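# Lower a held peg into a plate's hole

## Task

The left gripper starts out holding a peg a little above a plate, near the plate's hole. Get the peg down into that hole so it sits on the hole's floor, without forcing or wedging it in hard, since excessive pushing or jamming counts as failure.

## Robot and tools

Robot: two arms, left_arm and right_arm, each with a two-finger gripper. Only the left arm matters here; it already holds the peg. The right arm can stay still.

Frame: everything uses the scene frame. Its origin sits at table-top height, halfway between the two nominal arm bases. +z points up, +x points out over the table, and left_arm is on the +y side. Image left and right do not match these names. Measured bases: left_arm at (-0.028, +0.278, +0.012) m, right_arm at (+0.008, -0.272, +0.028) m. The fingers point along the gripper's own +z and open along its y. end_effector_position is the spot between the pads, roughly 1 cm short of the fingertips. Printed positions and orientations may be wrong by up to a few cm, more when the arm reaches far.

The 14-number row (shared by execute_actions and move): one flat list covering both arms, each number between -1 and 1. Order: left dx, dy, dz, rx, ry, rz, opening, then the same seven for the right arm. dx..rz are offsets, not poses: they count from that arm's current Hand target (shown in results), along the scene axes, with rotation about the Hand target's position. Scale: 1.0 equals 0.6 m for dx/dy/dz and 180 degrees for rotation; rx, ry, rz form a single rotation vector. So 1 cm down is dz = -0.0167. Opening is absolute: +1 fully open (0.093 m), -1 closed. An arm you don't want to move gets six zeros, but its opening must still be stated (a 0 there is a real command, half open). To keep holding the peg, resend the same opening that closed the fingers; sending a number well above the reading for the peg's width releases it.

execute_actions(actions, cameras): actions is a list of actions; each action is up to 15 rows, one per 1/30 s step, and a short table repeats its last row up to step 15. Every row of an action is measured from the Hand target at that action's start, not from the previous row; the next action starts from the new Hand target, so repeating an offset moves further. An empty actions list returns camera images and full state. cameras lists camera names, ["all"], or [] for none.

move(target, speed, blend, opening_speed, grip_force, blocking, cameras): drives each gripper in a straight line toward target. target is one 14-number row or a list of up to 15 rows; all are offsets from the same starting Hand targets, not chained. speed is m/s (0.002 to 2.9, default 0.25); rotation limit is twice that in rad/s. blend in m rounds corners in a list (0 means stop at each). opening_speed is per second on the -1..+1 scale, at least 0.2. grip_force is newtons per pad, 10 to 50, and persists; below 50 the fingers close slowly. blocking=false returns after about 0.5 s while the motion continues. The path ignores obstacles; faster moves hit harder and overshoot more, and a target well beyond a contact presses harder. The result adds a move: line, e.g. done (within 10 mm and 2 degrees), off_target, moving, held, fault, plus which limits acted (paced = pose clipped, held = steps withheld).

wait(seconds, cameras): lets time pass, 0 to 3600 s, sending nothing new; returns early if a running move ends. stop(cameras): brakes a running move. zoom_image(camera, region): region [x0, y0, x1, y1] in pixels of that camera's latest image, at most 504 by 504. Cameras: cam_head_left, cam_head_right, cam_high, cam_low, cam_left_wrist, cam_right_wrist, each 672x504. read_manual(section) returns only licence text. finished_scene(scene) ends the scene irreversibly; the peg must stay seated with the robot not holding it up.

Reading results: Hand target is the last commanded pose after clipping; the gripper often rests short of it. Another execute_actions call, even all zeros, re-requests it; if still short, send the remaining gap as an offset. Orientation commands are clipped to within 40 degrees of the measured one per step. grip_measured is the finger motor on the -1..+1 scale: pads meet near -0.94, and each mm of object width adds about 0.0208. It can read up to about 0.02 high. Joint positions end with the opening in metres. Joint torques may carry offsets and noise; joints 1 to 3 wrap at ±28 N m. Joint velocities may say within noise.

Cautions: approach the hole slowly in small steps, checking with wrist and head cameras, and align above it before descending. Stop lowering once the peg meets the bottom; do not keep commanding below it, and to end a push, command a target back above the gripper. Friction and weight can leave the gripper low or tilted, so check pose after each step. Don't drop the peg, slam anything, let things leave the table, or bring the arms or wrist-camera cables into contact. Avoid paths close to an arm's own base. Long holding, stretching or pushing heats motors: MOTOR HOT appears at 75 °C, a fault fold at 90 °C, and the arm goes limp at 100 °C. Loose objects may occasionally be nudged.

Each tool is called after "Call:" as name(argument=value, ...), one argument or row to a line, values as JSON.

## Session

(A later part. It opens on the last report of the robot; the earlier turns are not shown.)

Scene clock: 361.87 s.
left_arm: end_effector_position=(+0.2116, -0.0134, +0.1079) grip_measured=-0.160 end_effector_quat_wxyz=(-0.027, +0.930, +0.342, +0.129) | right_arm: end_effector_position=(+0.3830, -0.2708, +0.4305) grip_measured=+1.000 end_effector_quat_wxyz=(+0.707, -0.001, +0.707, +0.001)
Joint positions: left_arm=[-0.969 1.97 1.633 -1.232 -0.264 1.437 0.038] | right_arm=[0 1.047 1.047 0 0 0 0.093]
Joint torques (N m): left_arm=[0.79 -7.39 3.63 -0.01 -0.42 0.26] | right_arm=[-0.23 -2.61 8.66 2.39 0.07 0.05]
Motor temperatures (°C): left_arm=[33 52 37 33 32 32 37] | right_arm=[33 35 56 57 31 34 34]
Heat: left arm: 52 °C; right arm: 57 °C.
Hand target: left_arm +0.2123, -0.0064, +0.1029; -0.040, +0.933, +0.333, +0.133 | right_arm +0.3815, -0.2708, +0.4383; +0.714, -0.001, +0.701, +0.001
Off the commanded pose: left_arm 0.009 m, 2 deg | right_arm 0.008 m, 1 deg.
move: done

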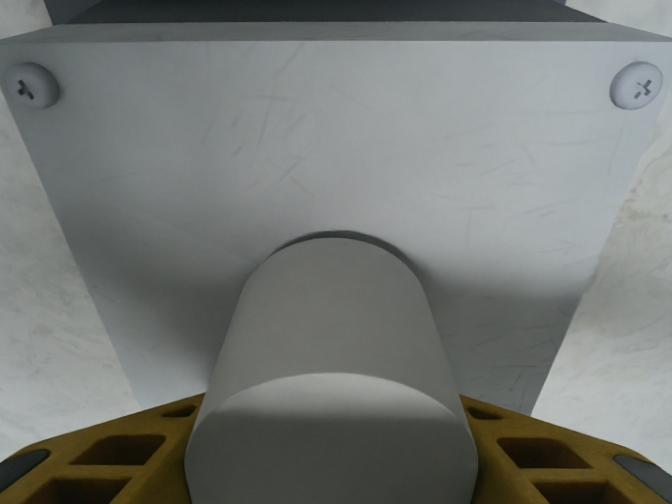

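Call:
move(
  target=[0.0002, 0.0005, -0.0045, 0, 0, 0, -0.923928, 0, 0, 0, 0, 0, 0, 1.0],
  speed=0.03,
  cameras=["cam_left_wrist"],
)

Call:
zoom_image(
  camera="cam_left_wrist",
  region=[0, 20, 140, 160],
)

Call:
zoom_image(
  camera="cam_left_wrist",
  region=[530, 20, 670, 160],
)

Call:
zoom_image(
  camera="cam_left_wrist",
  region=[270, 200, 390, 280],
)

Scene clock: 369.73 s.
left_arm: end_effector_position=(+0.2117, -0.0134, +0.1076) grip_measured=-0.160 end_effector_quat_wxyz=(-0.027, +0.930, +0.342, +0.129) | right_arm: end_effector_position=(+0.3830, -0.2708, +0.4305) grip_measured=+1.000 end_effector_quat_wxyz=(+0.707, -0.001, +0.707, +0.001)
Joint positions: left_arm=[-0.969 1.97 1.632 -1.23 -0.264 1.437 0.038] | right_arm=[0 1.047 1.047 0 0 0 0.093]
Joint torques (N m): left_arm=[0.96 -7.77 2.96 0.1 -0.46 0.17] | right_arm=[-0.27 -2.54 8.53 2.38 0.08 0.06]
Motor temperatures (°C): left_arm=[33 52 37 33 32 32 37] | right_arm=[33 35 56 57 31 34 34]
Heat: left arm: 52 °C; right arm: 57 °C.
Hand target: left_arm +0.2125, -0.0062, +0.1003; -0.040, +0.933, +0.333, +0.133 | right_arm +0.3815, -0.2708, +0.4383; +0.714, -0.001, +0.701, +0.001
Off the commanded pose: left_arm 0.010 m, 2 deg | right_arm 0.008 m, 1 deg.
move: done

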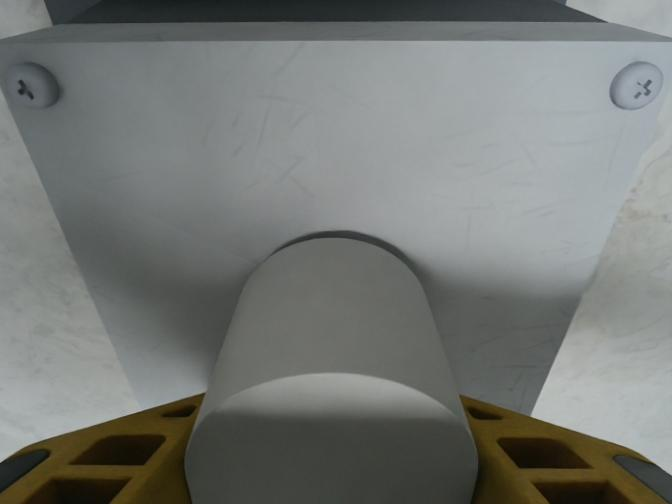

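Scaled by 3.600 from the camera's image (finer frame: 960x720).

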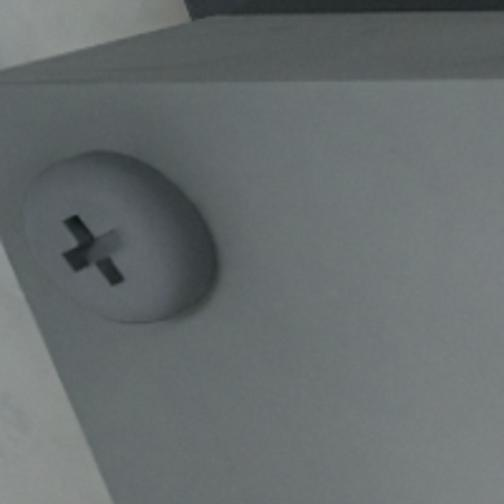

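Scaled by 3.600 from the camera's image (finer frame: 960x720).

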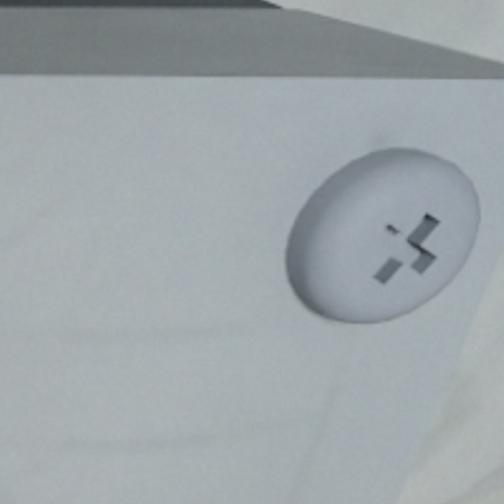

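Scaled by 4.200 from the camera's image (finer frame: 960x720).

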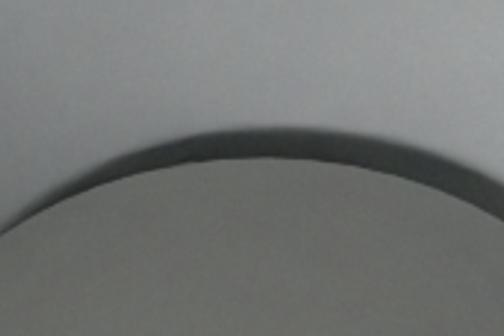

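Call:
finished_scene(
  scene=3,
)

The scene is finished: the task was done.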